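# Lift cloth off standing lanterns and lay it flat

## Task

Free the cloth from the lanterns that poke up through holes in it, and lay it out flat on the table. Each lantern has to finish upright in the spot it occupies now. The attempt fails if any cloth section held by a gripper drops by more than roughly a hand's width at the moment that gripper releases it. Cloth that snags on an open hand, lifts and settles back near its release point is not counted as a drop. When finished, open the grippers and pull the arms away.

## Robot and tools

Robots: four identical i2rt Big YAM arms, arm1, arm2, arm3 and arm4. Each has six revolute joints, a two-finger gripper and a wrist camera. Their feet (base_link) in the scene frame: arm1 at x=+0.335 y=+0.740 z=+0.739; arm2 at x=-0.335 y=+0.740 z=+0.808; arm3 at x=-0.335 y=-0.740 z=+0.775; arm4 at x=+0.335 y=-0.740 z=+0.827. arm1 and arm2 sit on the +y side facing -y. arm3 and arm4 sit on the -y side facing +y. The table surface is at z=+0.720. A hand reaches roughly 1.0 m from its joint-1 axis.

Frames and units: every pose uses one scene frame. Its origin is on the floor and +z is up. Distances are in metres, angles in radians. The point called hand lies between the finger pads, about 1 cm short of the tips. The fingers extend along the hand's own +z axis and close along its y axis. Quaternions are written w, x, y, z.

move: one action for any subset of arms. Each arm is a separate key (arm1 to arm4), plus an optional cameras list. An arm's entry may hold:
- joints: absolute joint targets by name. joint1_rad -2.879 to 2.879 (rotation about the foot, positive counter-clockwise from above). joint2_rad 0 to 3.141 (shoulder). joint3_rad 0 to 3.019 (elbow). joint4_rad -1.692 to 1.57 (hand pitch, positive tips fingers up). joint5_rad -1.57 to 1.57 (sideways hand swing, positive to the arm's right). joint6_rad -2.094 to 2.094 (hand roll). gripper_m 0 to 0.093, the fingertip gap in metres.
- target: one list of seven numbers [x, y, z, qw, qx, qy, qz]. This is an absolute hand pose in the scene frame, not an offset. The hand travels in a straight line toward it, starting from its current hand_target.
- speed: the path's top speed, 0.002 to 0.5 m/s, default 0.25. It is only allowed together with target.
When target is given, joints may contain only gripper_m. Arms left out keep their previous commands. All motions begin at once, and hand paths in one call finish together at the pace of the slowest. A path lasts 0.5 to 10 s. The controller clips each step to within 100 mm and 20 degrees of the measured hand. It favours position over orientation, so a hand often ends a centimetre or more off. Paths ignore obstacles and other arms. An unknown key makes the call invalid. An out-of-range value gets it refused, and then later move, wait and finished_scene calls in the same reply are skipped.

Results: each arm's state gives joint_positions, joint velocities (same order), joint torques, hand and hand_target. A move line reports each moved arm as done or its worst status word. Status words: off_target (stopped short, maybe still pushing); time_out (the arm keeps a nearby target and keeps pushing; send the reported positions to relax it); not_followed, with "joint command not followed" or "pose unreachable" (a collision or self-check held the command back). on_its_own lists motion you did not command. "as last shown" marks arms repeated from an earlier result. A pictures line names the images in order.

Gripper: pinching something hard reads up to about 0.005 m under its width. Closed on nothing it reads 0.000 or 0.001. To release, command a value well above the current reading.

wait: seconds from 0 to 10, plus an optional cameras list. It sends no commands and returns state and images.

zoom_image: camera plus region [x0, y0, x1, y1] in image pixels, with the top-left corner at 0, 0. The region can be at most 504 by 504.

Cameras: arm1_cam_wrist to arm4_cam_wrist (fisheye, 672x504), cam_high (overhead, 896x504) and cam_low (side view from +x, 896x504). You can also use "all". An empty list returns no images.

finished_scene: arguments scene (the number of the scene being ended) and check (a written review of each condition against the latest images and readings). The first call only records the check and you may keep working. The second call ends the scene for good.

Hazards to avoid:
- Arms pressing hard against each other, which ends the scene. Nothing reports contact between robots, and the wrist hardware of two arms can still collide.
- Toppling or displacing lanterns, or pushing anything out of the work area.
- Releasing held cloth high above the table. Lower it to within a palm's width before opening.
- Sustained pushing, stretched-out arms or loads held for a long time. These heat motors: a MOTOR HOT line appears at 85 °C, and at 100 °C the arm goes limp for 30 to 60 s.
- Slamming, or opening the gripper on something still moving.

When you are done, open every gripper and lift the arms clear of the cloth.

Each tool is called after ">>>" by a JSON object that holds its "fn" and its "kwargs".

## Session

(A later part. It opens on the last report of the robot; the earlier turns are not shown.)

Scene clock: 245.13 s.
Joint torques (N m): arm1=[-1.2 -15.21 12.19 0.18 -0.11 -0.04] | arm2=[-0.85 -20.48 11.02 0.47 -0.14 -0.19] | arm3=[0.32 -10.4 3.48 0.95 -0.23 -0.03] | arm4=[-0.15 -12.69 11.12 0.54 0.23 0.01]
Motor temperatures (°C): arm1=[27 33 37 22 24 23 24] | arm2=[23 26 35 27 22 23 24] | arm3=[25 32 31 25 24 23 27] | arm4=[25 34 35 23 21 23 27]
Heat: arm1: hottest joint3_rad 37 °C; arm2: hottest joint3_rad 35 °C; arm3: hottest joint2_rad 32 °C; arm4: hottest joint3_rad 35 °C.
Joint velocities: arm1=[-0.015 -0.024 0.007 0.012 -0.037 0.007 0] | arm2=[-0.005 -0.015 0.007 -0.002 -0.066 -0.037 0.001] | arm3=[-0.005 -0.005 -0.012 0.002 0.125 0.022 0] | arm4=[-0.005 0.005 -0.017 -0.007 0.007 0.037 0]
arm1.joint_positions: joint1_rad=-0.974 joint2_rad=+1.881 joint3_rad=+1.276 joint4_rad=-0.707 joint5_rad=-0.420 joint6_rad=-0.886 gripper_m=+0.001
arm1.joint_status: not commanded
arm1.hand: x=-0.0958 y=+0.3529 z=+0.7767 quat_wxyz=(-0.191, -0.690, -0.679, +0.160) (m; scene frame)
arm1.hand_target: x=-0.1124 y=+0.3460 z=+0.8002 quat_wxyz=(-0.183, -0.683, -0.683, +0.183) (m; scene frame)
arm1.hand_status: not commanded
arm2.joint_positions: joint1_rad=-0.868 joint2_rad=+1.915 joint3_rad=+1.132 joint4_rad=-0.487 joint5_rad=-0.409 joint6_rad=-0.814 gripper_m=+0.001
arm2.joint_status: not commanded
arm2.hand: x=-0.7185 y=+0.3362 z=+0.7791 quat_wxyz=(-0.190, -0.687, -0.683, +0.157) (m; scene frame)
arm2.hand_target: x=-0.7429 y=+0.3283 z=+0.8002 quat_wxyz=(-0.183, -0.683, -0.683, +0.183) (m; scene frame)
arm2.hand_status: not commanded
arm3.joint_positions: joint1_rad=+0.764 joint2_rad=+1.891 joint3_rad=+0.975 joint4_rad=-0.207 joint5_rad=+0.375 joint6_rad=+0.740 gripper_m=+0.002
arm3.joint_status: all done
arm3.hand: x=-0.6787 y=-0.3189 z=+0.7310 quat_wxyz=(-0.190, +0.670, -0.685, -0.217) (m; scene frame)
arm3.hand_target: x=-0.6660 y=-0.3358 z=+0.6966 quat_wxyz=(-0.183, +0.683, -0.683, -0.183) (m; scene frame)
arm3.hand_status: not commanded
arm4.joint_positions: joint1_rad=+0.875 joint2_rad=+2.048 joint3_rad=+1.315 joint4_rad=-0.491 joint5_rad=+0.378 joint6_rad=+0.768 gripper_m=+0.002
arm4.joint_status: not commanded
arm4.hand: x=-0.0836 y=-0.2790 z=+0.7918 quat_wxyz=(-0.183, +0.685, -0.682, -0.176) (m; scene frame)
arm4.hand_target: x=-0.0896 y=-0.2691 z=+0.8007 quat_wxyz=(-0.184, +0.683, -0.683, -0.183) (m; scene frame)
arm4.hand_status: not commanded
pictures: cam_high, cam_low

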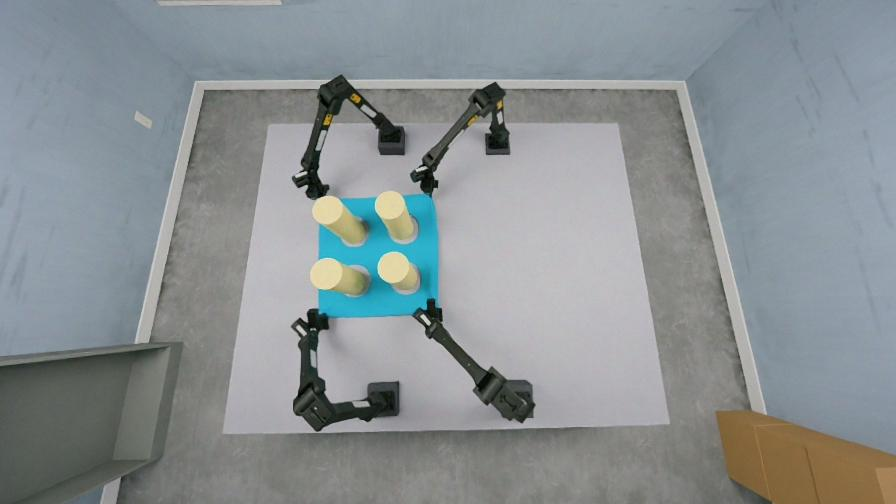

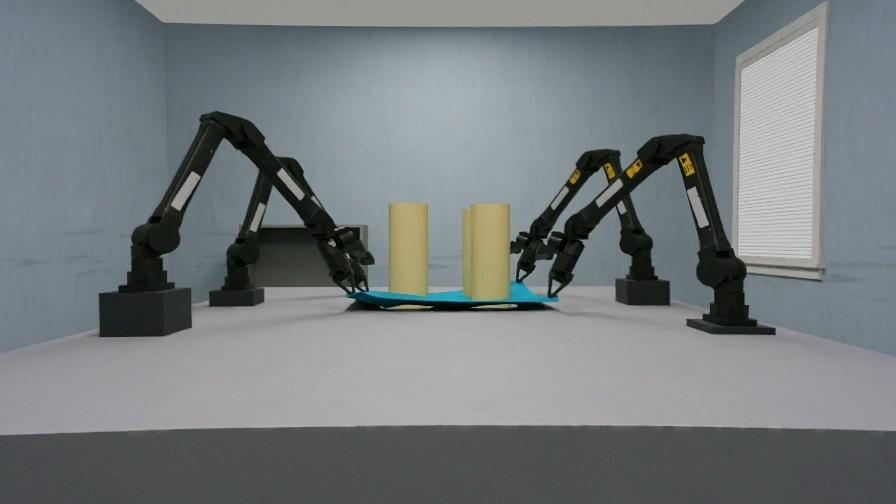

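>>> {"fn": "move", "kwargs": {"arm1": {"target": [-0.1204, 0.347, 0.885, 0.183, 0.683, 0.683, -0.183], "speed": 0.15}, "arm2": {"target": [-0.756, 0.3285, 0.885, 0.183, 0.683, 0.683, -0.183], "speed": 0.15}, "arm3": {"target": [-0.7155, -0.3085, 0.888, 0.183, -0.683, 0.683, 0.183], "speed": 0.15}, "arm4": {"target": [-0.0912, -0.2666, 0.88, 0.183, -0.683, 0.683, 0.183], "speed": 0.15}, "cameras": ["arm3_cam_wrist", "cam_high", "cam_low"]}}

Scene clock: 267.23 s.
Joint torques (N m): arm1=[-1.44 -15.74 13.76 0.02 -0.16 -0.08] | arm2=[-1.14 -20.66 13.01 0.44 -0.33 -0.2] | arm3=[1.26 -16.91 10.45 0.17 0.27 0.17] | arm4=[-0.38 -12.63 12.25 0.28 0.29 -0.01]
Motor temperatures (°C): arm1=[27 34 38 22 24 23 25] | arm2=[23 26 36 26 22 23 24] | arm3=[25 32 30 25 24 23 28] | arm4=[25 35 36 23 21 23 27]
Heat: arm1: hottest joint3_rad 38 °C; arm2: hottest joint3_rad 36 °C; arm3: hottest joint2_rad 32 °C; arm4: hottest joint3_rad 36 °C.
move: arm1 off_target; arm2 off_target; arm3 off_target; arm4 off_target
Joint velocities: arm1=[0.005 0.005 -0.007 -0.002 -0.066 -0.022 0] | arm2=[-0.005 -0.005 -0.022 -0.002 0.051 0.037 0] | arm3=[0.005 -0.015 -0.002 -0.012 0.037 0.051 -0.001] | arm4=[-0.015 -0.015 -0.007 0.002 -0.007 0.051 0]
arm1.joint_positions: joint1_rad=-0.980 joint2_rad=+1.807 joint3_rad=+1.400 joint4_rad=-0.919 joint5_rad=-0.420 joint6_rad=-0.895 gripper_m=+0.001
arm1.joint_status: not commanded
arm1.hand: x=-0.1043 y=+0.3524 z=+0.8540 quat_wxyz=(-0.191, -0.691, -0.680, +0.154) (m; scene frame)
arm1.hand_target: x=-0.1201 y=+0.3473 z=+0.8852 quat_wxyz=(-0.182, -0.683, -0.683, +0.183) (m; scene frame)
arm1.hand_status: off_target (0.035 m and 3.6 deg from the pose sent, 0.111 m and 2.9 deg at the start)
arm2.joint_positions: joint1_rad=-0.882 joint2_rad=+1.810 joint3_rad=+1.224 joint4_rad=-0.708 joint5_rad=-0.410 joint6_rad=-0.831 gripper_m=+0.001
arm2.joint_status: not commanded
arm2.hand: x=-0.7288 y=+0.3370 z=+0.8542 quat_wxyz=(-0.190, -0.689, -0.684, +0.149) (m; scene frame)
arm2.hand_target: x=-0.7556 y=+0.3297 z=+0.8852 quat_wxyz=(-0.183, -0.683, -0.683, +0.183) (m; scene frame)
arm2.hand_status: off_target (0.042 m and 4.0 deg from the pose sent, 0.113 m and 3.1 deg at the start)
arm3.joint_positions: joint1_rad=+0.774 joint2_rad=+1.739 joint3_rad=+1.212 joint4_rad=-0.743 joint5_rad=+0.369 joint6_rad=+0.748 gripper_m=+0.001
arm3.joint_status: not commanded
arm3.hand: x=-0.6930 y=-0.3156 z=+0.8522 quat_wxyz=(-0.188, +0.690, -0.684, -0.146) (m; scene frame)
arm3.hand_target: x=-0.7160 y=-0.3086 z=+0.8864 quat_wxyz=(-0.183, +0.683, -0.683, -0.183) (m; scene frame)
arm3.hand_status: off_target (0.043 m and 4.3 deg from the pose sent, 0.162 m and 4.2 deg at the start)
arm4.joint_positions: joint1_rad=+0.875 joint2_rad=+1.937 joint3_rad=+1.375 joint4_rad=-0.660 joint5_rad=+0.375 joint6_rad=+0.768 gripper_m=+0.002
arm4.joint_status: not commanded
arm4.hand: x=-0.0875 y=-0.2767 z=+0.8684 quat_wxyz=(-0.182, +0.685, -0.682, -0.178) (m; scene frame)
arm4.hand_target: x=-0.0905 y=-0.2672 z=+0.8804 quat_wxyz=(-0.183, +0.683, -0.683, -0.183) (m; scene frame)
arm4.hand_status: off_target (0.016 m and 0.7 deg from the pose sent, 0.089 m and 0.8 deg at the start)
pictures: arm3_cam_wrist, cam_high, cam_low
camera_calibration:
arm3_cam_wrist: T_world_to_cam=[[0.998394, -0.00109422, 0.0566403, 0.643959], [-0.00915331, -0.989792, 0.142223, -0.433415], [0.0559065, -0.142513, -0.988213, 0.960983], [0, 0, 0, 1]] pos_world=[-0.700617, -0.291334, 0.974823]

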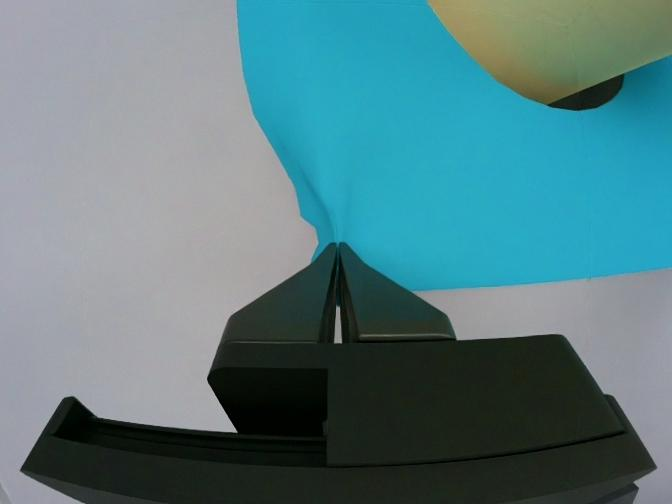

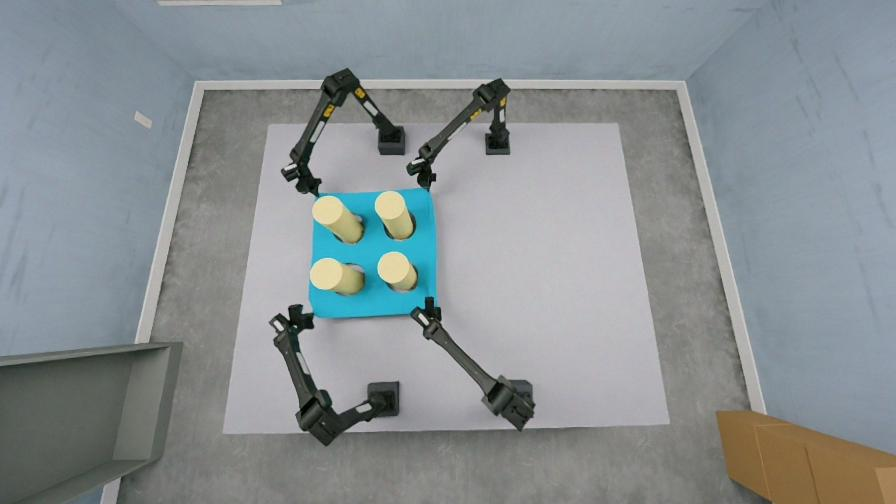

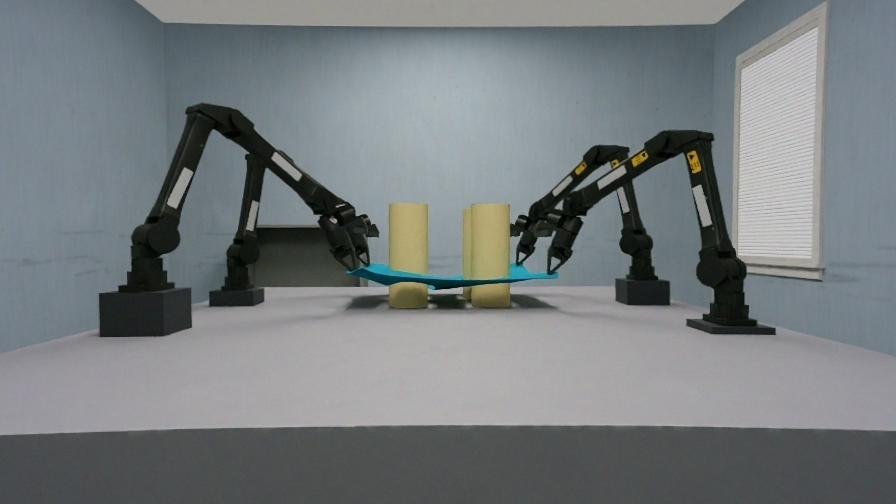

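>>> {"fn": "zoom_image", "kwargs": {"camera": "arm3_cam_wrist", "region": [260, 180, 420, 340]}}

>>> {"fn": "zoom_image", "kwargs": {"camera": "cam_high", "region": [300, 170, 450, 330]}}

>>> {"fn": "zoom_image", "kwargs": {"camera": "cam_low", "region": [330, 190, 580, 320]}}

Scaled by 3.150 from the camera's 672x504 image, which has a finer 960x720 frame.

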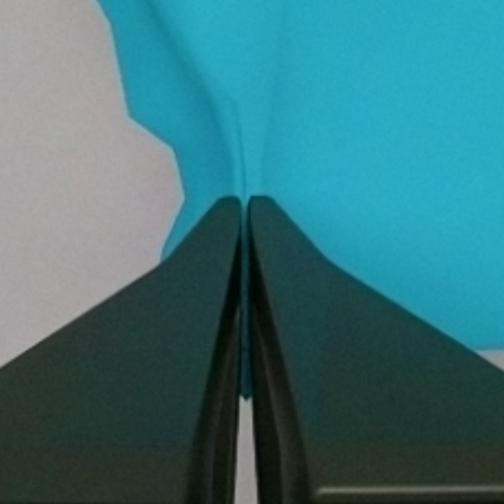

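Scaled by 3.150.

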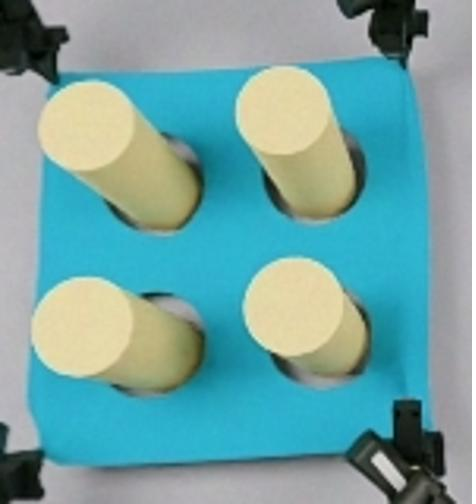

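Scaled by 2.016.

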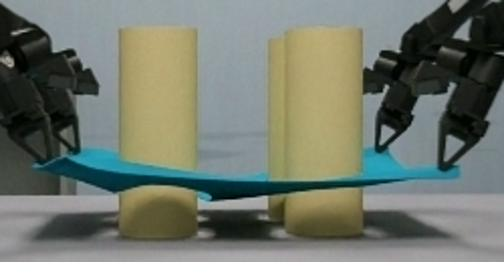

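>>> {"fn": "move", "kwargs": {"arm1": {"target": [-0.1188, 0.348, 1.11, 0.2419, 0.6645, 0.6645, -0.2419], "speed": 0.2}, "arm2": {"target": [-0.7608, 0.330, 1.11, 0.2419, 0.6645, 0.6645, -0.2419], "speed": 0.2}, "arm3": {"target": [-0.722, -0.316, 1.113, 0.2419, -0.6645, 0.6645, 0.2419], "speed": 0.2}, "arm4": {"target": [-0.085, -0.2685, 1.10, 0.2419, -0.6645, 0.6645, 0.2419], "speed": 0.2}, "cameras": ["cam_high", "cam_low"]}}

Scene clock: 298.77 s.
Joint torques (N m): arm1=[-1.55 -13.86 14.87 0.23 -0.67 0.11] | arm2=[-1.08 -18.2 14.95 0.65 -0.4 -0.07] | arm3=[1.9 -14.56 11.93 0.47 0.19 0.03] | arm4=[0.26 -10.64 14.15 0.35 0.84 -0.09]
Motor temperatures (°C): arm1=[27 33 40 22 24 23 25] | arm2=[23 29 36 26 22 23 24] | arm3=[25 34 36 25 24 23 28] | arm4=[25 35 35 23 21 23 28]
Heat: arm1: hottest joint3_rad 40 °C; arm2: hottest joint3_rad 36 °C; arm3: hottest joint3_rad 36 °C; arm4: hottest joint2_rad 35 °C.
move: arm1 off_target; arm2 off_target; arm3 off_target; arm4 off_target
Joint velocities: arm1=[0.005 -0.015 -0.022 0.002 0.037 -0.168 -0.001] | arm2=[-0.015 -0.015 -0.007 -0.007 0.022 -0.066 0] | arm3=[0.005 0.005 -0.007 -0.012 -0.051 -0.022 0.001] | arm4=[-0.015 -0.005 -0.002 0.002 -0.051 -0.007 -0.001]
arm1.joint_positions: joint1_rad=-1.017 joint2_rad=+1.699 joint3_rad=+1.809 joint4_rad=-1.324 joint5_rad=-0.558 joint6_rad=-0.896 gripper_m=+0.001
arm1.joint_status: not commanded
arm1.hand: x=-0.1153 y=+0.3485 z=+1.0803 quat_wxyz=(-0.242, -0.669, -0.668, +0.219) (m; scene frame)
arm1.hand_target: x=-0.1190 y=+0.3482 z=+1.1103 quat_wxyz=(-0.240, -0.664, -0.665, +0.243) (m; scene frame)
arm1.hand_status: off_target (0.030 m and 2.7 deg from the pose sent, 0.256 m and 12.2 deg at the start)
arm2.joint_positions: joint1_rad=-0.929 joint2_rad=+1.615 joint3_rad=+1.539 joint4_rad=-1.099 joint5_rad=-0.558 joint6_rad=-0.831 gripper_m=+0.001
arm2.joint_status: not commanded
arm2.hand: x=-0.7448 y=+0.3294 z=+1.0799 quat_wxyz=(-0.249, -0.667, -0.669, +0.214) (m; scene frame)
arm2.hand_target: x=-0.7618 y=+0.3298 z=+1.1095 quat_wxyz=(-0.242, -0.664, -0.664, +0.242) (m; scene frame)
arm2.hand_status: off_target (0.034 m and 3.3 deg from the pose sent, 0.258 m and 12.7 deg at the start)
arm3.joint_positions: joint1_rad=+0.817 joint2_rad=+1.564 joint3_rad=+1.556 joint4_rad=-1.139 joint5_rad=+0.513 joint6_rad=+0.749 gripper_m=+0.001
arm3.joint_status: not commanded
arm3.hand: x=-0.7052 y=-0.3104 z=+1.0784 quat_wxyz=(-0.250, +0.667, -0.670, -0.208) (m; scene frame)
arm3.hand_target: x=-0.7233 y=-0.3146 z=+1.1118 quat_wxyz=(-0.241, +0.665, -0.664, -0.242) (m; scene frame)
arm3.hand_status: off_target (0.039 m and 4.1 deg from the pose sent, 0.262 m and 13.1 deg at the start)
arm4.joint_positions: joint1_rad=+0.894 joint2_rad=+1.697 joint3_rad=+1.588 joint4_rad=-0.974 joint5_rad=+0.491 joint6_rad=+0.743 gripper_m=+0.002
arm4.joint_status: not commanded
arm4.hand: x=-0.0824 y=-0.2739 z=+1.0886 quat_wxyz=(-0.233, +0.663, -0.669, -0.242) (m; scene frame)
arm4.hand_target: x=-0.0835 y=-0.2700 z=+1.1009 quat_wxyz=(-0.241, +0.664, -0.664, -0.243) (m; scene frame)
arm4.hand_status: off_target (0.013 m and 1.1 deg from the pose sent, 0.232 m and 10.6 deg at the start)
pictures: cam_high, cam_low

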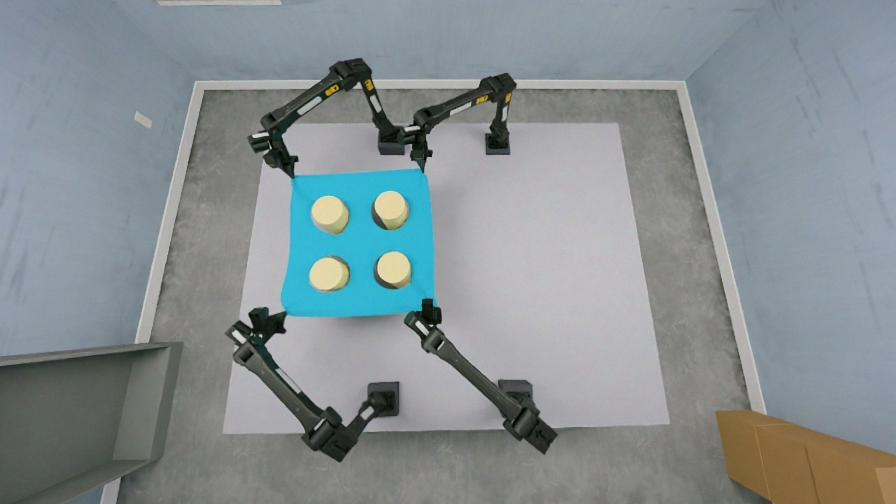

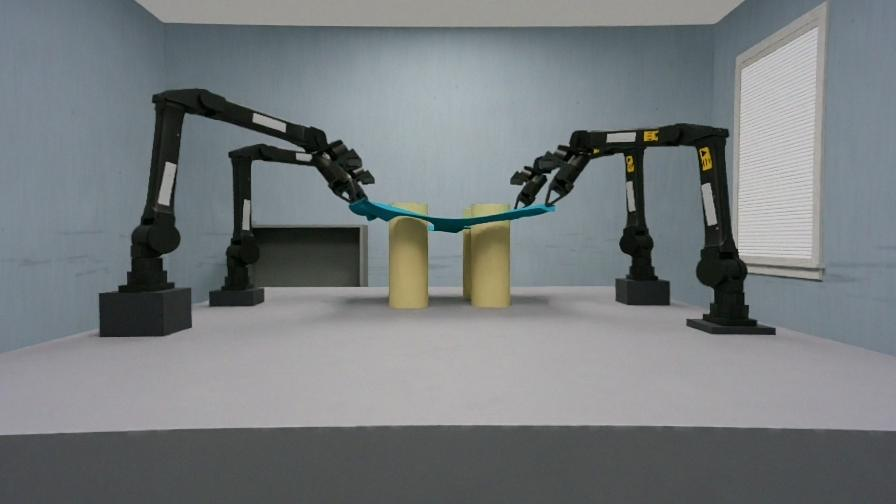

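>>> {"fn": "zoom_image", "kwargs": {"camera": "cam_high", "region": [270, 150, 450, 330]}}

>>> {"fn": "zoom_image", "kwargs": {"camera": "cam_low", "region": [330, 150, 580, 320]}}

Scaled by 2.800.

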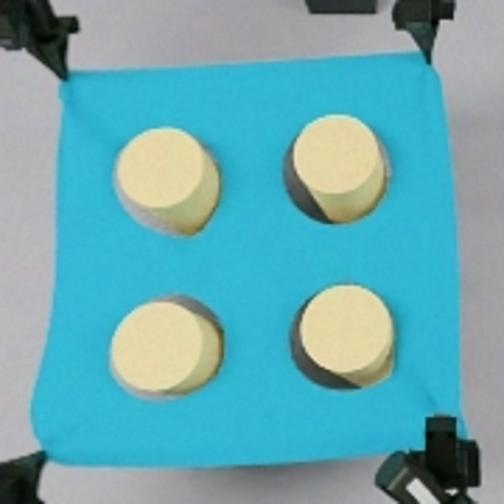

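Scaled by 2.016.

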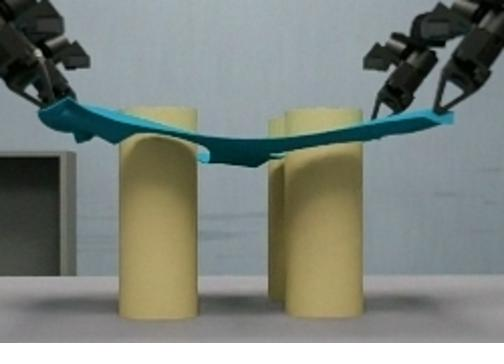

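>>> {"fn": "move", "kwargs": {"arm1": {"target": [-0.098, 0.354, 1.32, 0.31, 0.6356, 0.6356, -0.31], "speed": 0.22}, "arm2": {"target": [-0.742, 0.340, 1.32, 0.31, 0.6356, 0.6356, -0.31], "speed": 0.22}, "arm3": {"target": [-0.703, -0.334, 1.322, 0.31, -0.6356, 0.6356, 0.31], "speed": 0.22}, "arm4": {"target": [-0.067, -0.283, 1.307, 0.31, -0.6356, 0.6356, 0.31], "speed": 0.22}, "cameras": ["cam_high", "cam_low"]}}

Scene clock: 337.03 s.
Joint torques (N m): arm1=[-1.55 -12.57 12.66 0.38 -0.75 0.13] | arm2=[-1.14 -17.49 13.83 0.9 -0.39 0.01] | arm3=[1.67 -11.63 10.35 0.76 0.2 -0.13] | arm4=[0.26 -9.82 14.6 0.65 0.81 -0.09]
Motor temperatures (°C): arm1=[27 34 43 22 25 22 25] | arm2=[23 28 41 26 22 23 24] | arm3=[25 35 41 25 24 23 29] | arm4=[25 36 39 23 22 23 28]
Heat: arm1: hottest joint3_rad 43 °C; arm2: hottest joint3_rad 41 °C; arm3: hottest joint3_rad 41 °C; arm4: hottest joint3_rad 39 °C.
move: arm1 off_target; arm2 off_target; arm3 off_target; arm4 off_target
Joint velocities: arm1=[-0.005 -0.015 0.002 0.002 -0.007 -0.007 -0.001] | arm2=[-0.015 -0.015 -0.002 -0.002 -0.081 -0.037 -0.001] | arm3=[-0.015 -0.005 0.012 -0.007 -0.022 -0.095 -0.001] | arm4=[-0.005 0.005 -0.002 0.002 0.051 -0.022 0.001]
arm1.joint_positions: joint1_rad=-1.044 joint2_rad=+1.797 joint3_rad=+2.478 joint4_rad=-1.672 joint5_rad=-0.728 joint6_rad=-0.791 gripper_m=+0.001
arm1.joint_status: not commanded
arm1.hand: x=-0.1009 y=+0.3502 z=+1.3019 quat_wxyz=(-0.308, -0.638, -0.632, +0.313) (m; scene frame)
arm1.hand_target: x=-0.0980 y=+0.3543 z=+1.3199 quat_wxyz=(-0.309, -0.634, -0.629, +0.328) (m; scene frame)
arm1.hand_status: off_target (0.019 m and 0.6 deg from the pose sent, 0.240 m and 14.1 deg at the start; a joint's target at an end of its range on 31 of 60 steps)
arm2.joint_positions: joint1_rad=-0.965 joint2_rad=+1.600 joint3_rad=+2.017 joint4_rad=-1.421 joint5_rad=-0.729 joint6_rad=-0.768 gripper_m=+0.001
arm2.joint_status: not commanded
arm2.hand: x=-0.7353 y=+0.3316 z=+1.2967 quat_wxyz=(-0.317, -0.635, -0.642, +0.289) (m; scene frame)
arm2.hand_target: x=-0.7430 y=+0.3391 z=+1.3198 quat_wxyz=(-0.311, -0.635, -0.635, +0.310) (m; scene frame)
arm2.hand_status: off_target (0.026 m and 2.7 deg from the pose sent, 0.240 m and 14.1 deg at the start)
arm3.joint_positions: joint1_rad=+0.861 joint2_rad=+1.561 joint3_rad=+2.084 joint4_rad=-1.470 joint5_rad=+0.675 joint6_rad=+0.698 gripper_m=+0.001
arm3.joint_status: not commanded
arm3.hand: x=-0.6936 y=-0.3246 z=+1.3072 quat_wxyz=(-0.316, +0.631, -0.644, -0.294) (m; scene frame)
arm3.hand_target: x=-0.7051 y=-0.3319 z=+1.3227 quat_wxyz=(-0.310, +0.636, -0.634, -0.311) (m; scene frame)
arm3.hand_status: off_target (0.020 m and 2.3 deg from the pose sent, 0.245 m and 14.6 deg at the start)
arm4.joint_positions: joint1_rad=+0.928 joint2_rad=+1.629 joint3_rad=+1.955 joint4_rad=-1.243 joint5_rad=+0.645 joint6_rad=+0.671 gripper_m=+0.002
arm4.joint_status: not commanded
arm4.hand: x=-0.0675 y=-0.2853 z=+1.2909 quat_wxyz=(-0.302, +0.637, -0.639, -0.307) (m; scene frame)
arm4.hand_target: x=-0.0652 y=-0.2847 z=+1.3069 quat_wxyz=(-0.309, +0.635, -0.636, -0.311) (m; scene frame)
arm4.hand_status: off_target (0.016 m and 1.0 deg from the pose sent, 0.219 m and 12.8 deg at the start)
pictures: cam_high, cam_low

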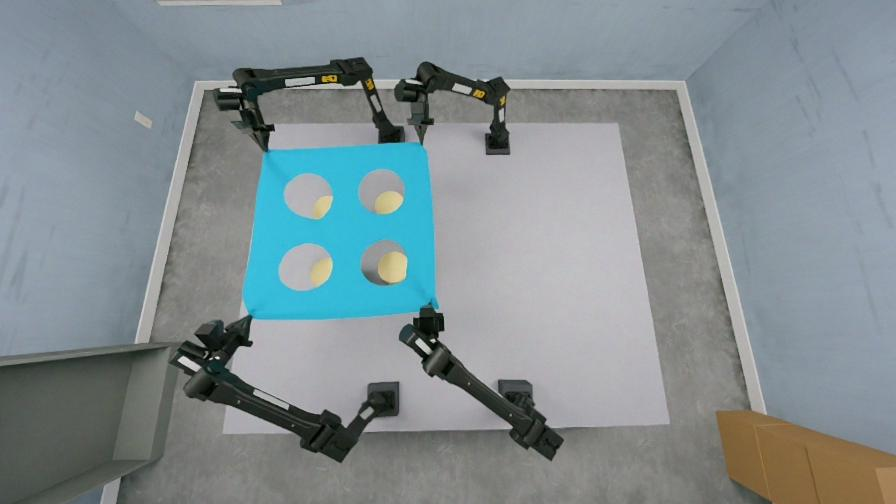

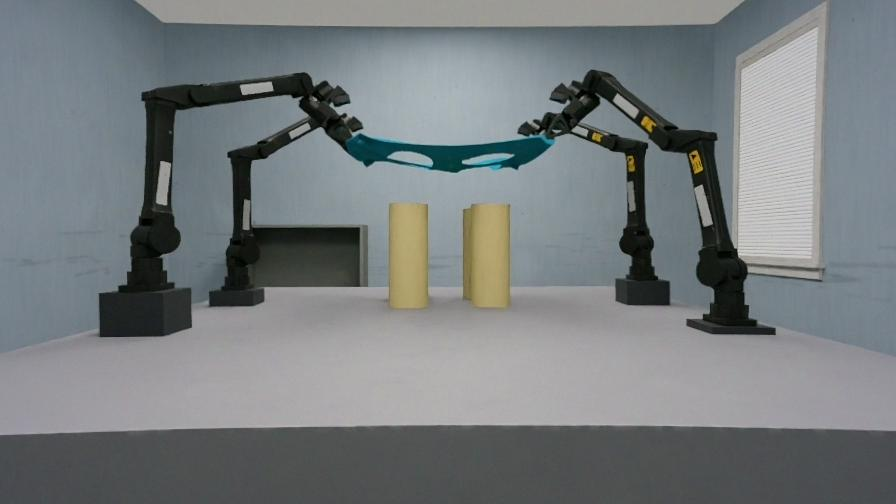

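>>> {"fn": "move", "kwargs": {"arm1": {"target": [0.592, 0.356, 1.32, 0.31, 0.6356, 0.6356, -0.31], "speed": 0.3}, "arm2": {"target": [-0.052, 0.342, 1.32, 0.31, 0.6356, 0.6356, -0.31], "speed": 0.3}, "arm3": {"target": [-0.013, -0.336, 1.322, 0.31, -0.6356, 0.6356, 0.31], "speed": 0.3}, "arm4": {"target": [0.623, -0.285, 1.312, 0.31, -0.6356, 0.6356, 0.31], "speed": 0.3}, "cameras": ["cam_high", "cam_low"]}}

Scene clock: 354.27 s.
Joint torques (N m): arm1=[-1.32 -7.24 14.11 0.84 0.5 0.16] | arm2=[-0.38 -14.62 15.13 0.58 0.67 0.03] | arm3=[0.85 -13.45 11.37 0.2 -0.39 -0.16] | arm4=[-0.62 -6.59 16.23 1.42 -0.22 -0.08]
Motor temperatures (°C): arm1=[27 33 44 22 25 22 25] | arm2=[23 28 40 26 22 23 25] | arm3=[25 34 39 25 24 23 29] | arm4=[25 35 39 23 22 23 28]
Heat: arm1: hottest joint3_rad 44 °C; arm2: hottest joint3_rad 40 °C; arm3: hottest joint3_rad 39 °C; arm4: hottest joint3_rad 39 °C.
move: arm1 off_target; arm2 off_target; arm3 off_target; arm4 off_target
Joint velocities: arm1=[-0.005 -0.005 -0.012 -0.007 0.066 -0.022 0.001] | arm2=[-0.005 -0.015 -0.012 -0.012 -0.066 0.037 0] | arm3=[-0.005 0.005 -0.017 -0.017 -0.022 0.066 0] | arm4=[0.015 -0.005 0.002 0.002 -0.051 0.051 0.001]
arm1.joint_positions: joint1_rad=+0.779 joint2_rad=+1.367 joint3_rad=+1.942 joint4_rad=-1.501 joint5_rad=+0.574 joint6_rad=+0.575 gripper_m=+0.001
arm1.joint_status: not commanded
arm1.hand: x=+0.6027 y=+0.3557 z=+1.2913 quat_wxyz=(-0.278, -0.636, -0.652, +0.304) (m; scene frame)
arm1.hand_target: x=+0.6017 y=+0.3604 z=+1.3180 quat_wxyz=(-0.307, -0.639, -0.638, +0.300) (m; scene frame)
arm1.hand_status: off_target (0.031 m and 4.2 deg from the pose sent, 0.693 m and 0.6 deg at the start)
arm2.joint_positions: joint1_rad=+0.850 joint2_rad=+1.354 joint3_rad=+1.697 joint4_rad=-1.264 joint5_rad=+0.617 joint6_rad=+0.572 gripper_m=+0.001
arm2.joint_status: not commanded
arm2.hand: x=-0.0344 y=+0.3319 z=+1.2797 quat_wxyz=(-0.279, -0.626, -0.659, +0.310) (m; scene frame)
arm2.hand_target: x=-0.0458 y=+0.3341 z=+1.3199 quat_wxyz=(-0.310, -0.634, -0.636, +0.312) (m; scene frame)
arm2.hand_status: off_target (0.045 m and 4.5 deg from the pose sent, 0.684 m and 2.7 deg at the start)
arm3.joint_positions: joint1_rad=-0.919 joint2_rad=+1.501 joint3_rad=+1.943 joint4_rad=-1.383 joint5_rad=-0.649 joint6_rad=-0.612 gripper_m=+0.001
arm3.joint_status: not commanded
arm3.hand: x=+0.0062 y=-0.3254 z=+1.2868 quat_wxyz=(-0.286, +0.625, -0.655, -0.315) (m; scene frame)
arm3.hand_target: x=-0.0076 y=-0.3298 z=+1.3226 quat_wxyz=(-0.314, +0.633, -0.634, -0.315) (m; scene frame)
arm3.hand_status: off_target (0.041 m and 3.8 deg from the pose sent, 0.681 m and 2.3 deg at the start)
arm4.joint_positions: joint1_rad=-0.672 joint2_rad=+1.384 joint3_rad=+1.672 joint4_rad=-1.148 joint5_rad=-0.539 joint6_rad=-0.491 gripper_m=+0.002
arm4.joint_status: not commanded
arm4.hand: x=+0.6133 y=-0.2842 z=+1.2856 quat_wxyz=(-0.285, +0.637, -0.645, -0.311) (m; scene frame)
arm4.hand_target: x=+0.6220 y=-0.2853 z=+1.3110 quat_wxyz=(-0.311, +0.637, -0.635, -0.307) (m; scene frame)
arm4.hand_status: off_target (0.028 m and 3.1 deg from the pose sent, 0.691 m and 1.0 deg at the start)
pictures: cam_high, cam_low

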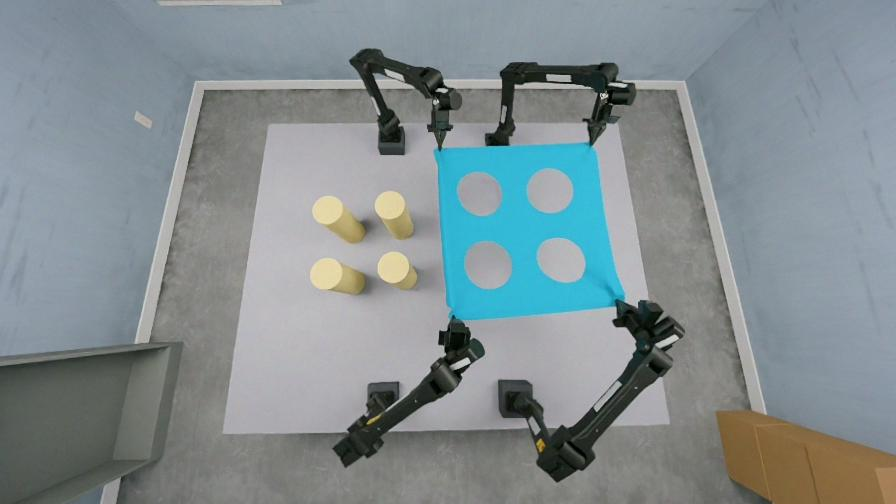

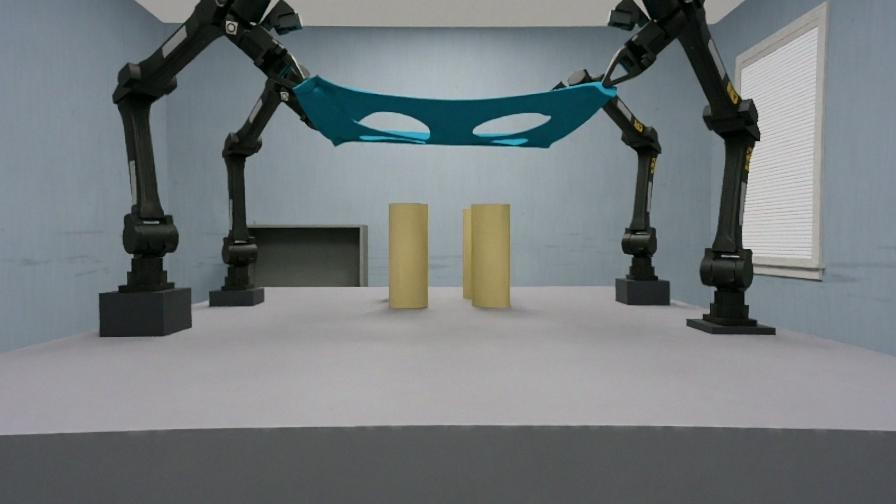

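>>> {"fn": "move", "kwargs": {"cameras": ["cam_high", "cam_low"]}}

Scene clock: 366.87 s.
Joint torques (N m): arm1=[-0.67 -7.3 14.24 0.96 0.5 0.13] | arm2=[-0.32 -14.68 15.12 0.57 0.68 0.01] | arm3=[0.91 -13.39 11.33 0.18 -0.39 -0.13] | arm4=[-0.56 -6.59 16.23 1.42 -0.22 -0.09]
Motor temperatures (°C): arm1=[27 32 46 22 25 22 25] | arm2=[23 28 40 26 23 23 25] | arm3=[25 33 40 25 24 23 29] | arm4=[25 34 42 23 22 23 28]
Heat: arm1: hottest joint3_rad 46 °C; arm2: hottest joint3_rad 40 °C; arm3: hottest joint3_rad 40 °C; arm4: hottest joint3_rad 42 °C.
Joint velocities: arm1=[0.005 -0.005 -0.012 0.007 0.037 0.007 0] | arm2=[-0.005 -0.005 0.017 -0.017 -0.066 -0.007 0.001] | arm3=[0.005 0.005 0.007 0.002 -0.037 -0.022 0] | arm4=[-0.005 -0.005 0.002 -0.012 -0.022 -0.051 0]
arm1.joint_positions: joint1_rad=+0.779 joint2_rad=+1.367 joint3_rad=+1.942 joint4_rad=-1.501 joint5_rad=+0.574 joint6_rad=+0.576 gripper_m=+0.001
arm1.joint_status: not commanded
arm1.hand: x=+0.6027 y=+0.3557 z=+1.2913 quat_wxyz=(-0.278, -0.637, -0.652, +0.303) (m; scene frame)
arm1.hand_target: x=+0.6017 y=+0.3604 z=+1.3180 quat_wxyz=(-0.307, -0.639, -0.638, +0.300) (m; scene frame)
arm1.hand_status: off_target (0.031 m and 4.2 deg from the pose sent, 0.693 m and 0.6 deg at the start)
arm2.joint_positions: joint1_rad=+0.850 joint2_rad=+1.354 joint3_rad=+1.697 joint4_rad=-1.264 joint5_rad=+0.617 joint6_rad=+0.573 gripper_m=+0.001
arm2.joint_status: not commanded
arm2.hand: x=-0.0344 y=+0.3319 z=+1.2797 quat_wxyz=(-0.280, -0.627, -0.658, +0.309) (m; scene frame)
arm2.hand_target: x=-0.0458 y=+0.3341 z=+1.3199 quat_wxyz=(-0.310, -0.634, -0.636, +0.312) (m; scene frame)
arm2.hand_status: off_target (0.045 m and 4.5 deg from the pose sent, 0.684 m and 2.7 deg at the start)
arm3.joint_positions: joint1_rad=-0.919 joint2_rad=+1.501 joint3_rad=+1.943 joint4_rad=-1.383 joint5_rad=-0.649 joint6_rad=-0.612 gripper_m=+0.001
arm3.joint_status: not commanded
arm3.hand: x=+0.0062 y=-0.3254 z=+1.2868 quat_wxyz=(-0.286, +0.625, -0.655, -0.315) (m; scene frame)
arm3.hand_target: x=-0.0076 y=-0.3298 z=+1.3226 quat_wxyz=(-0.314, +0.633, -0.634, -0.315) (m; scene frame)
arm3.hand_status: off_target (0.041 m and 3.7 deg from the pose sent, 0.681 m and 2.3 deg at the start)
arm4.joint_positions: joint1_rad=-0.672 joint2_rad=+1.384 joint3_rad=+1.672 joint4_rad=-1.148 joint5_rad=-0.539 joint6_rad=-0.492 gripper_m=+0.002
arm4.joint_status: not commanded
arm4.hand: x=+0.6133 y=-0.2842 z=+1.2856 quat_wxyz=(-0.285, +0.637, -0.645, -0.311) (m; scene frame)
arm4.hand_target: x=+0.6220 y=-0.2853 z=+1.3110 quat_wxyz=(-0.311, +0.637, -0.635, -0.307) (m; scene frame)
arm4.hand_status: off_target (0.028 m and 3.1 deg from the pose sent, 0.691 m and 1.0 deg at the start)
pictures: cam_high, cam_low

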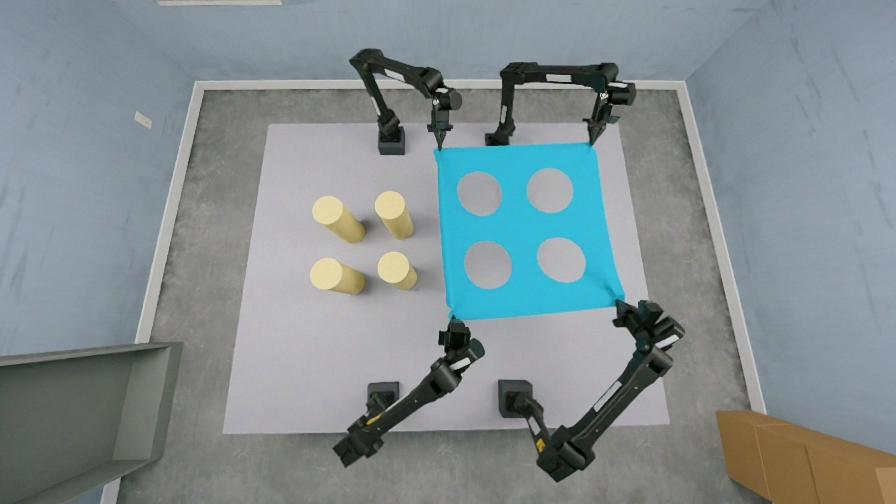

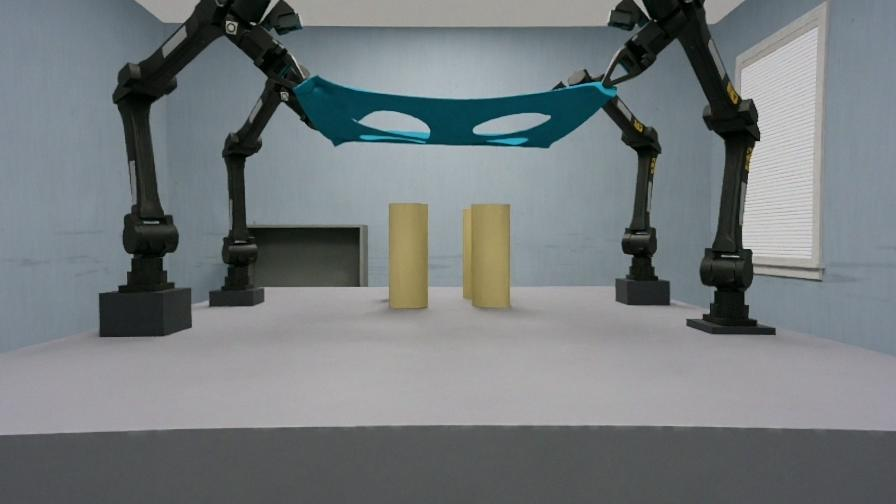

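>>> {"fn": "move", "kwargs": {"arm1": {"target": [0.590, 0.356, 0.98, 0.2419, 0.6645, 0.6645, -0.2419], "speed": 0.2}, "arm2": {"target": [-0.050, 0.340, 0.98, 0.2419, 0.6645, 0.6645, -0.2419], "speed": 0.2}, "arm3": {"target": [-0.012, -0.334, 0.98, 0.2419, -0.6645, 0.6645, 0.2419], "speed": 0.2}, "arm4": {"target": [0.618, -0.288, 0.98, 0.2419, -0.6645, 0.6645, 0.2419], "speed": 0.2}, "cameras": ["cam_high", "cam_low"]}}

Scene clock: 376.67 s.
Joint torques (N m): arm1=[-1.26 -6.42 10.63 1.46 0.06 0.15] | arm2=[0.32 -13.51 8.17 1.06 0.16 0.01] | arm3=[0.5 -11.58 6.95 0.75 -0.11 -0.13] | arm4=[-0.26 -7.65 10.84 2.21 0.4 -0.11]
Motor temperatures (°C): arm1=[27 31 47 22 24 22 25] | arm2=[23 27 40 26 23 23 25] | arm3=[25 33 40 25 24 23 29] | arm4=[25 34 43 23 22 23 28]
Heat: arm1: hottest joint3_rad 47 °C; arm2: hottest joint3_rad 40 °C; arm3: hottest joint3_rad 40 °C; arm4: hottest joint3_rad 43 °C.
move: arm1 done; arm2 done; arm3 done; arm4 off_target
Joint velocities: arm1=[-0.005 0.005 0.002 0.007 -0.007 -0.066 -0.001] | arm2=[0.005 -0.005 0.012 -0.007 -0.022 0.007 0] | arm3=[0.005 0.005 -0.007 0.002 -0.037 0.007 0] | arm4=[-0.005 -0.015 -0.007 0.002 0.066 -0.037 -0.001]
arm1.joint_positions: joint1_rad=+0.721 joint2_rad=+1.233 joint3_rad=+1.028 joint4_rad=-0.833 joint5_rad=+0.445 joint6_rad=+0.603 gripper_m=+0.001
arm1.joint_status: not commanded
arm1.hand: x=+0.5838 y=+0.3592 z=+0.9782 quat_wxyz=(-0.233, -0.661, -0.669, +0.247) (m; scene frame)
arm1.hand_target: x=+0.5883 y=+0.3576 z=+0.9803 quat_wxyz=(-0.243, -0.665, -0.664, +0.241) (m; scene frame)
arm1.hand_status: done (0.007 m and 1.3 deg from the pose sent, 0.312 m and 8.9 deg at the start)
arm2.joint_positions: joint1_rad=+0.799 joint2_rad=+1.376 joint3_rad=+0.988 joint4_rad=-0.634 joint5_rad=+0.477 joint6_rad=+0.638 gripper_m=+0.001
arm2.joint_status: not commanded
arm2.hand: x=-0.0471 y=+0.3389 z=+0.9836 quat_wxyz=(-0.245, -0.660, -0.667, +0.245) (m; scene frame)
arm2.hand_target: x=-0.0525 y=+0.3425 z=+0.9801 quat_wxyz=(-0.242, -0.665, -0.664, +0.242) (m; scene frame)
arm2.hand_status: done (0.005 m and 0.7 deg from the pose sent, 0.300 m and 9.9 deg at the start)
arm3.joint_positions: joint1_rad=-0.871 joint2_rad=+1.438 joint3_rad=+1.126 joint4_rad=-0.747 joint5_rad=-0.492 joint6_rad=-0.682 gripper_m=+0.001
arm3.joint_status: not commanded
arm3.hand: x=-0.0114 y=-0.3367 z=+0.9816 quat_wxyz=(-0.244, +0.658, -0.669, -0.243) (m; scene frame)
arm3.hand_target: x=-0.0158 y=-0.3373 z=+0.9796 quat_wxyz=(-0.242, +0.664, -0.665, -0.242) (m; scene frame)
arm3.hand_status: done (0.003 m and 0.9 deg from the pose sent, 0.307 m and 10.9 deg at the start)
arm4.joint_positions: joint1_rad=-0.643 joint2_rad=+1.503 joint3_rad=+1.042 joint4_rad=-0.565 joint5_rad=-0.431 joint6_rad=-0.548 gripper_m=+0.002
arm4.joint_status: not commanded
arm4.hand: x=+0.6093 y=-0.2870 z=+0.9758 quat_wxyz=(-0.225, +0.663, -0.668, -0.252) (m; scene frame)
arm4.hand_target: x=+0.6198 y=-0.2860 z=+0.9797 quat_wxyz=(-0.242, +0.664, -0.665, -0.241) (m; scene frame)
arm4.hand_status: off_target (0.010 m and 2.3 deg from the pose sent, 0.306 m and 10.1 deg at the start)
pictures: cam_high, cam_low

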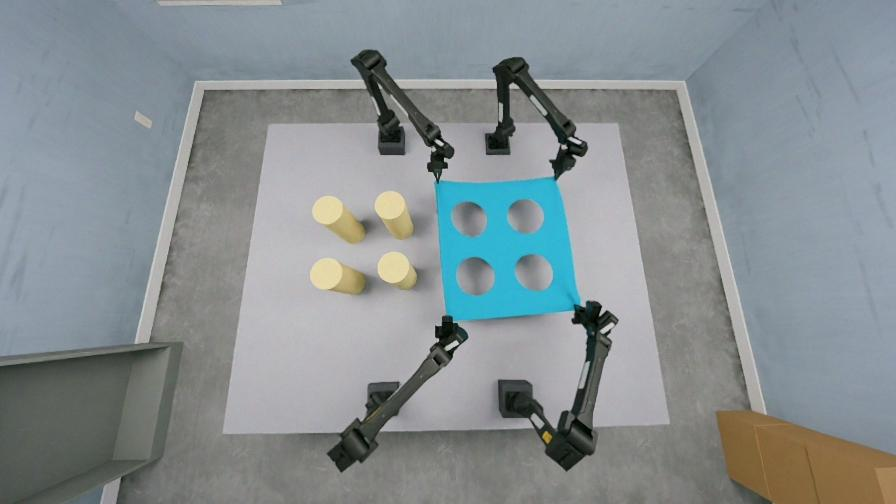

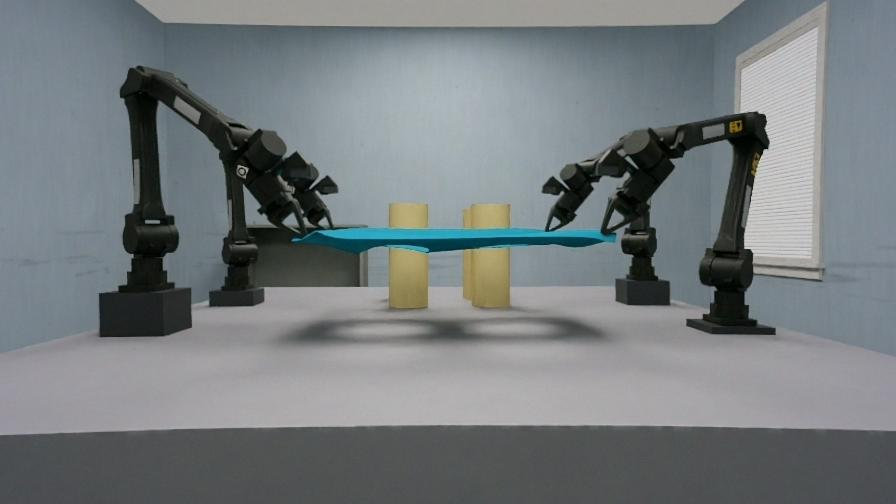

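>>> {"fn": "move", "kwargs": {"arm1": {"target": [0.593, 0.356, 0.80, 0.1949, 0.6797, 0.6797, -0.1949], "speed": 0.15}, "arm2": {"target": [-0.054, 0.340, 0.80, 0.1949, 0.6797, 0.6797, -0.1949], "speed": 0.15}, "arm3": {"target": [-0.015, -0.334, 0.80, 0.1949, -0.6797, 0.6797, 0.1949], "speed": 0.15}, "arm4": {"target": [0.624, -0.287, 0.80, 0.1949, -0.6797, 0.6797, 0.1949], "speed": 0.15}, "cameras": ["cam_high", "cam_low"]}}

Scene clock: 382.83 s.
Joint torques (N m): arm1=[-1.14 -8.35 8.34 1.22 -0.03 0.17] | arm2=[0.03 -15.44 5.23 0.98 0.12 0] | arm3=[0.67 -13.04 5.19 0.65 -0.09 -0.13] | arm4=[-0.21 -9.52 7.64 1.96 0.45 -0.11]
Motor temperatures (°C): arm1=[27 30 46 22 24 22 25] | arm2=[23 27 39 26 23 23 25] | arm3=[25 33 40 25 24 23 29] | arm4=[25 34 42 23 22 23 28]
Heat: arm1: hottest joint3_rad 46 °C; arm2: hottest joint3_rad 39 °C; arm3: hottest joint3_rad 40 °C; arm4: hottest joint3_rad 42 °C.
move: arm1 done; arm2 off_target; arm3 done; arm4 done
Joint velocities: arm1=[-0.005 -0.015 0.007 0.002 0.022 0.051 0] | arm2=[-0.005 -0.015 -0.012 0.002 0.022 -0.051 0] | arm3=[-0.024 -0.005 -0.002 -0.002 0.081 -0.022 0] | arm4=[-0.005 -0.005 -0.012 -0.007 0.007 0.066 0.001]
arm1.joint_positions: joint1_rad=+0.700 joint2_rad=+1.505 joint3_rad=+0.815 joint4_rad=-0.462 joint5_rad=+0.353 joint6_rad=+0.629 gripper_m=+0.001
arm1.joint_status: not commanded
arm1.hand: x=+0.5884 y=+0.3578 z=+0.7981 quat_wxyz=(-0.187, -0.676, -0.684, +0.200) (m; scene frame)
arm1.hand_target: x=+0.5922 y=+0.3570 z=+0.7997 quat_wxyz=(-0.196, -0.680, -0.679, +0.194) (m; scene frame)
arm1.hand_status: done (0.005 m and 1.3 deg from the pose sent, 0.178 m and 7.8 deg at the start)
arm2.joint_positions: joint1_rad=+0.761 joint2_rad=+1.696 joint3_rad=+0.852 joint4_rad=-0.268 joint5_rad=+0.373 joint6_rad=+0.649 gripper_m=+0.001
arm2.joint_status: not commanded
arm2.hand: x=-0.0450 y=+0.3347 z=+0.8093 quat_wxyz=(-0.207, -0.674, -0.681, +0.198) (m; scene frame)
arm2.hand_target: x=-0.0554 y=+0.3416 z=+0.8003 quat_wxyz=(-0.194, -0.680, -0.680, +0.195) (m; scene frame)
arm2.hand_status: off_target (0.014 m and 1.5 deg from the pose sent, 0.184 m and 8.5 deg at the start)
arm3.joint_positions: joint1_rad=-0.837 joint2_rad=+1.704 joint3_rad=+0.967 joint4_rad=-0.413 joint5_rad=-0.386 joint6_rad=-0.698 gripper_m=+0.001
arm3.joint_status: not commanded
arm3.hand: x=-0.0091 y=-0.3335 z=+0.8079 quat_wxyz=(-0.203, +0.673, -0.684, -0.195) (m; scene frame)
arm3.hand_target: x=-0.0170 y=-0.3359 z=+0.8012 quat_wxyz=(-0.195, +0.679, -0.680, -0.195) (m; scene frame)
arm3.hand_status: done (0.010 m and 1.3 deg from the pose sent, 0.182 m and 8.3 deg at the start)
arm4.joint_positions: joint1_rad=-0.628 joint2_rad=+1.842 joint3_rad=+0.962 joint4_rad=-0.259 joint5_rad=-0.348 joint6_rad=-0.579 gripper_m=+0.002
arm4.joint_status: not commanded
arm4.hand: x=+0.6155 y=-0.2857 z=+0.7982 quat_wxyz=(-0.182, +0.678, -0.682, -0.205) (m; scene frame)
arm4.hand_target: x=+0.6247 y=-0.2860 z=+0.7990 quat_wxyz=(-0.195, +0.680, -0.680, -0.195) (m; scene frame)
arm4.hand_status: done (0.009 m and 1.9 deg from the pose sent, 0.176 m and 7.7 deg at the start)
pictures: cam_high, cam_low

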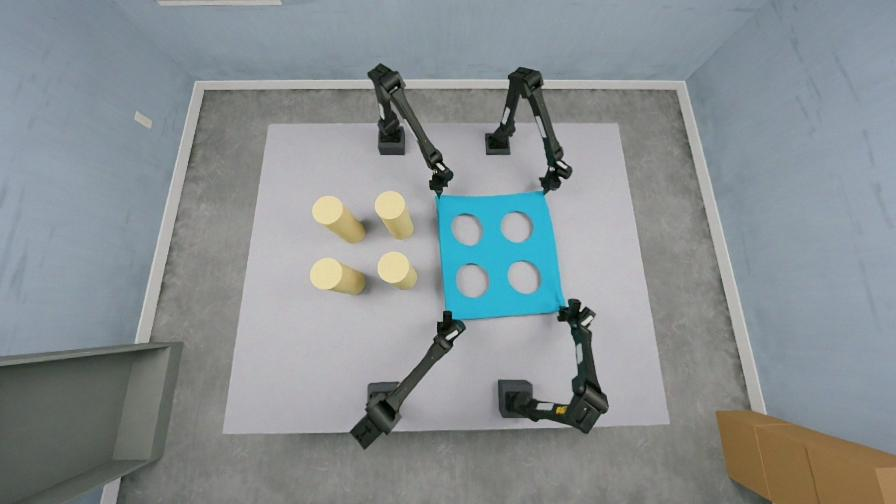

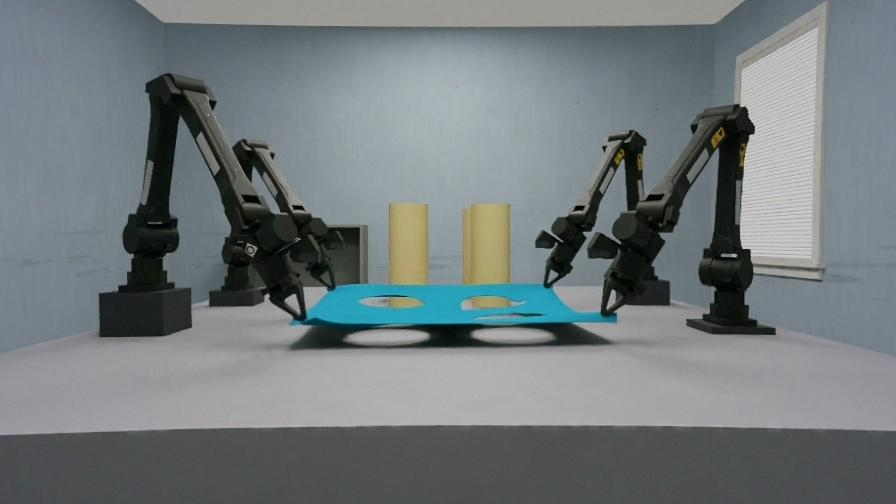

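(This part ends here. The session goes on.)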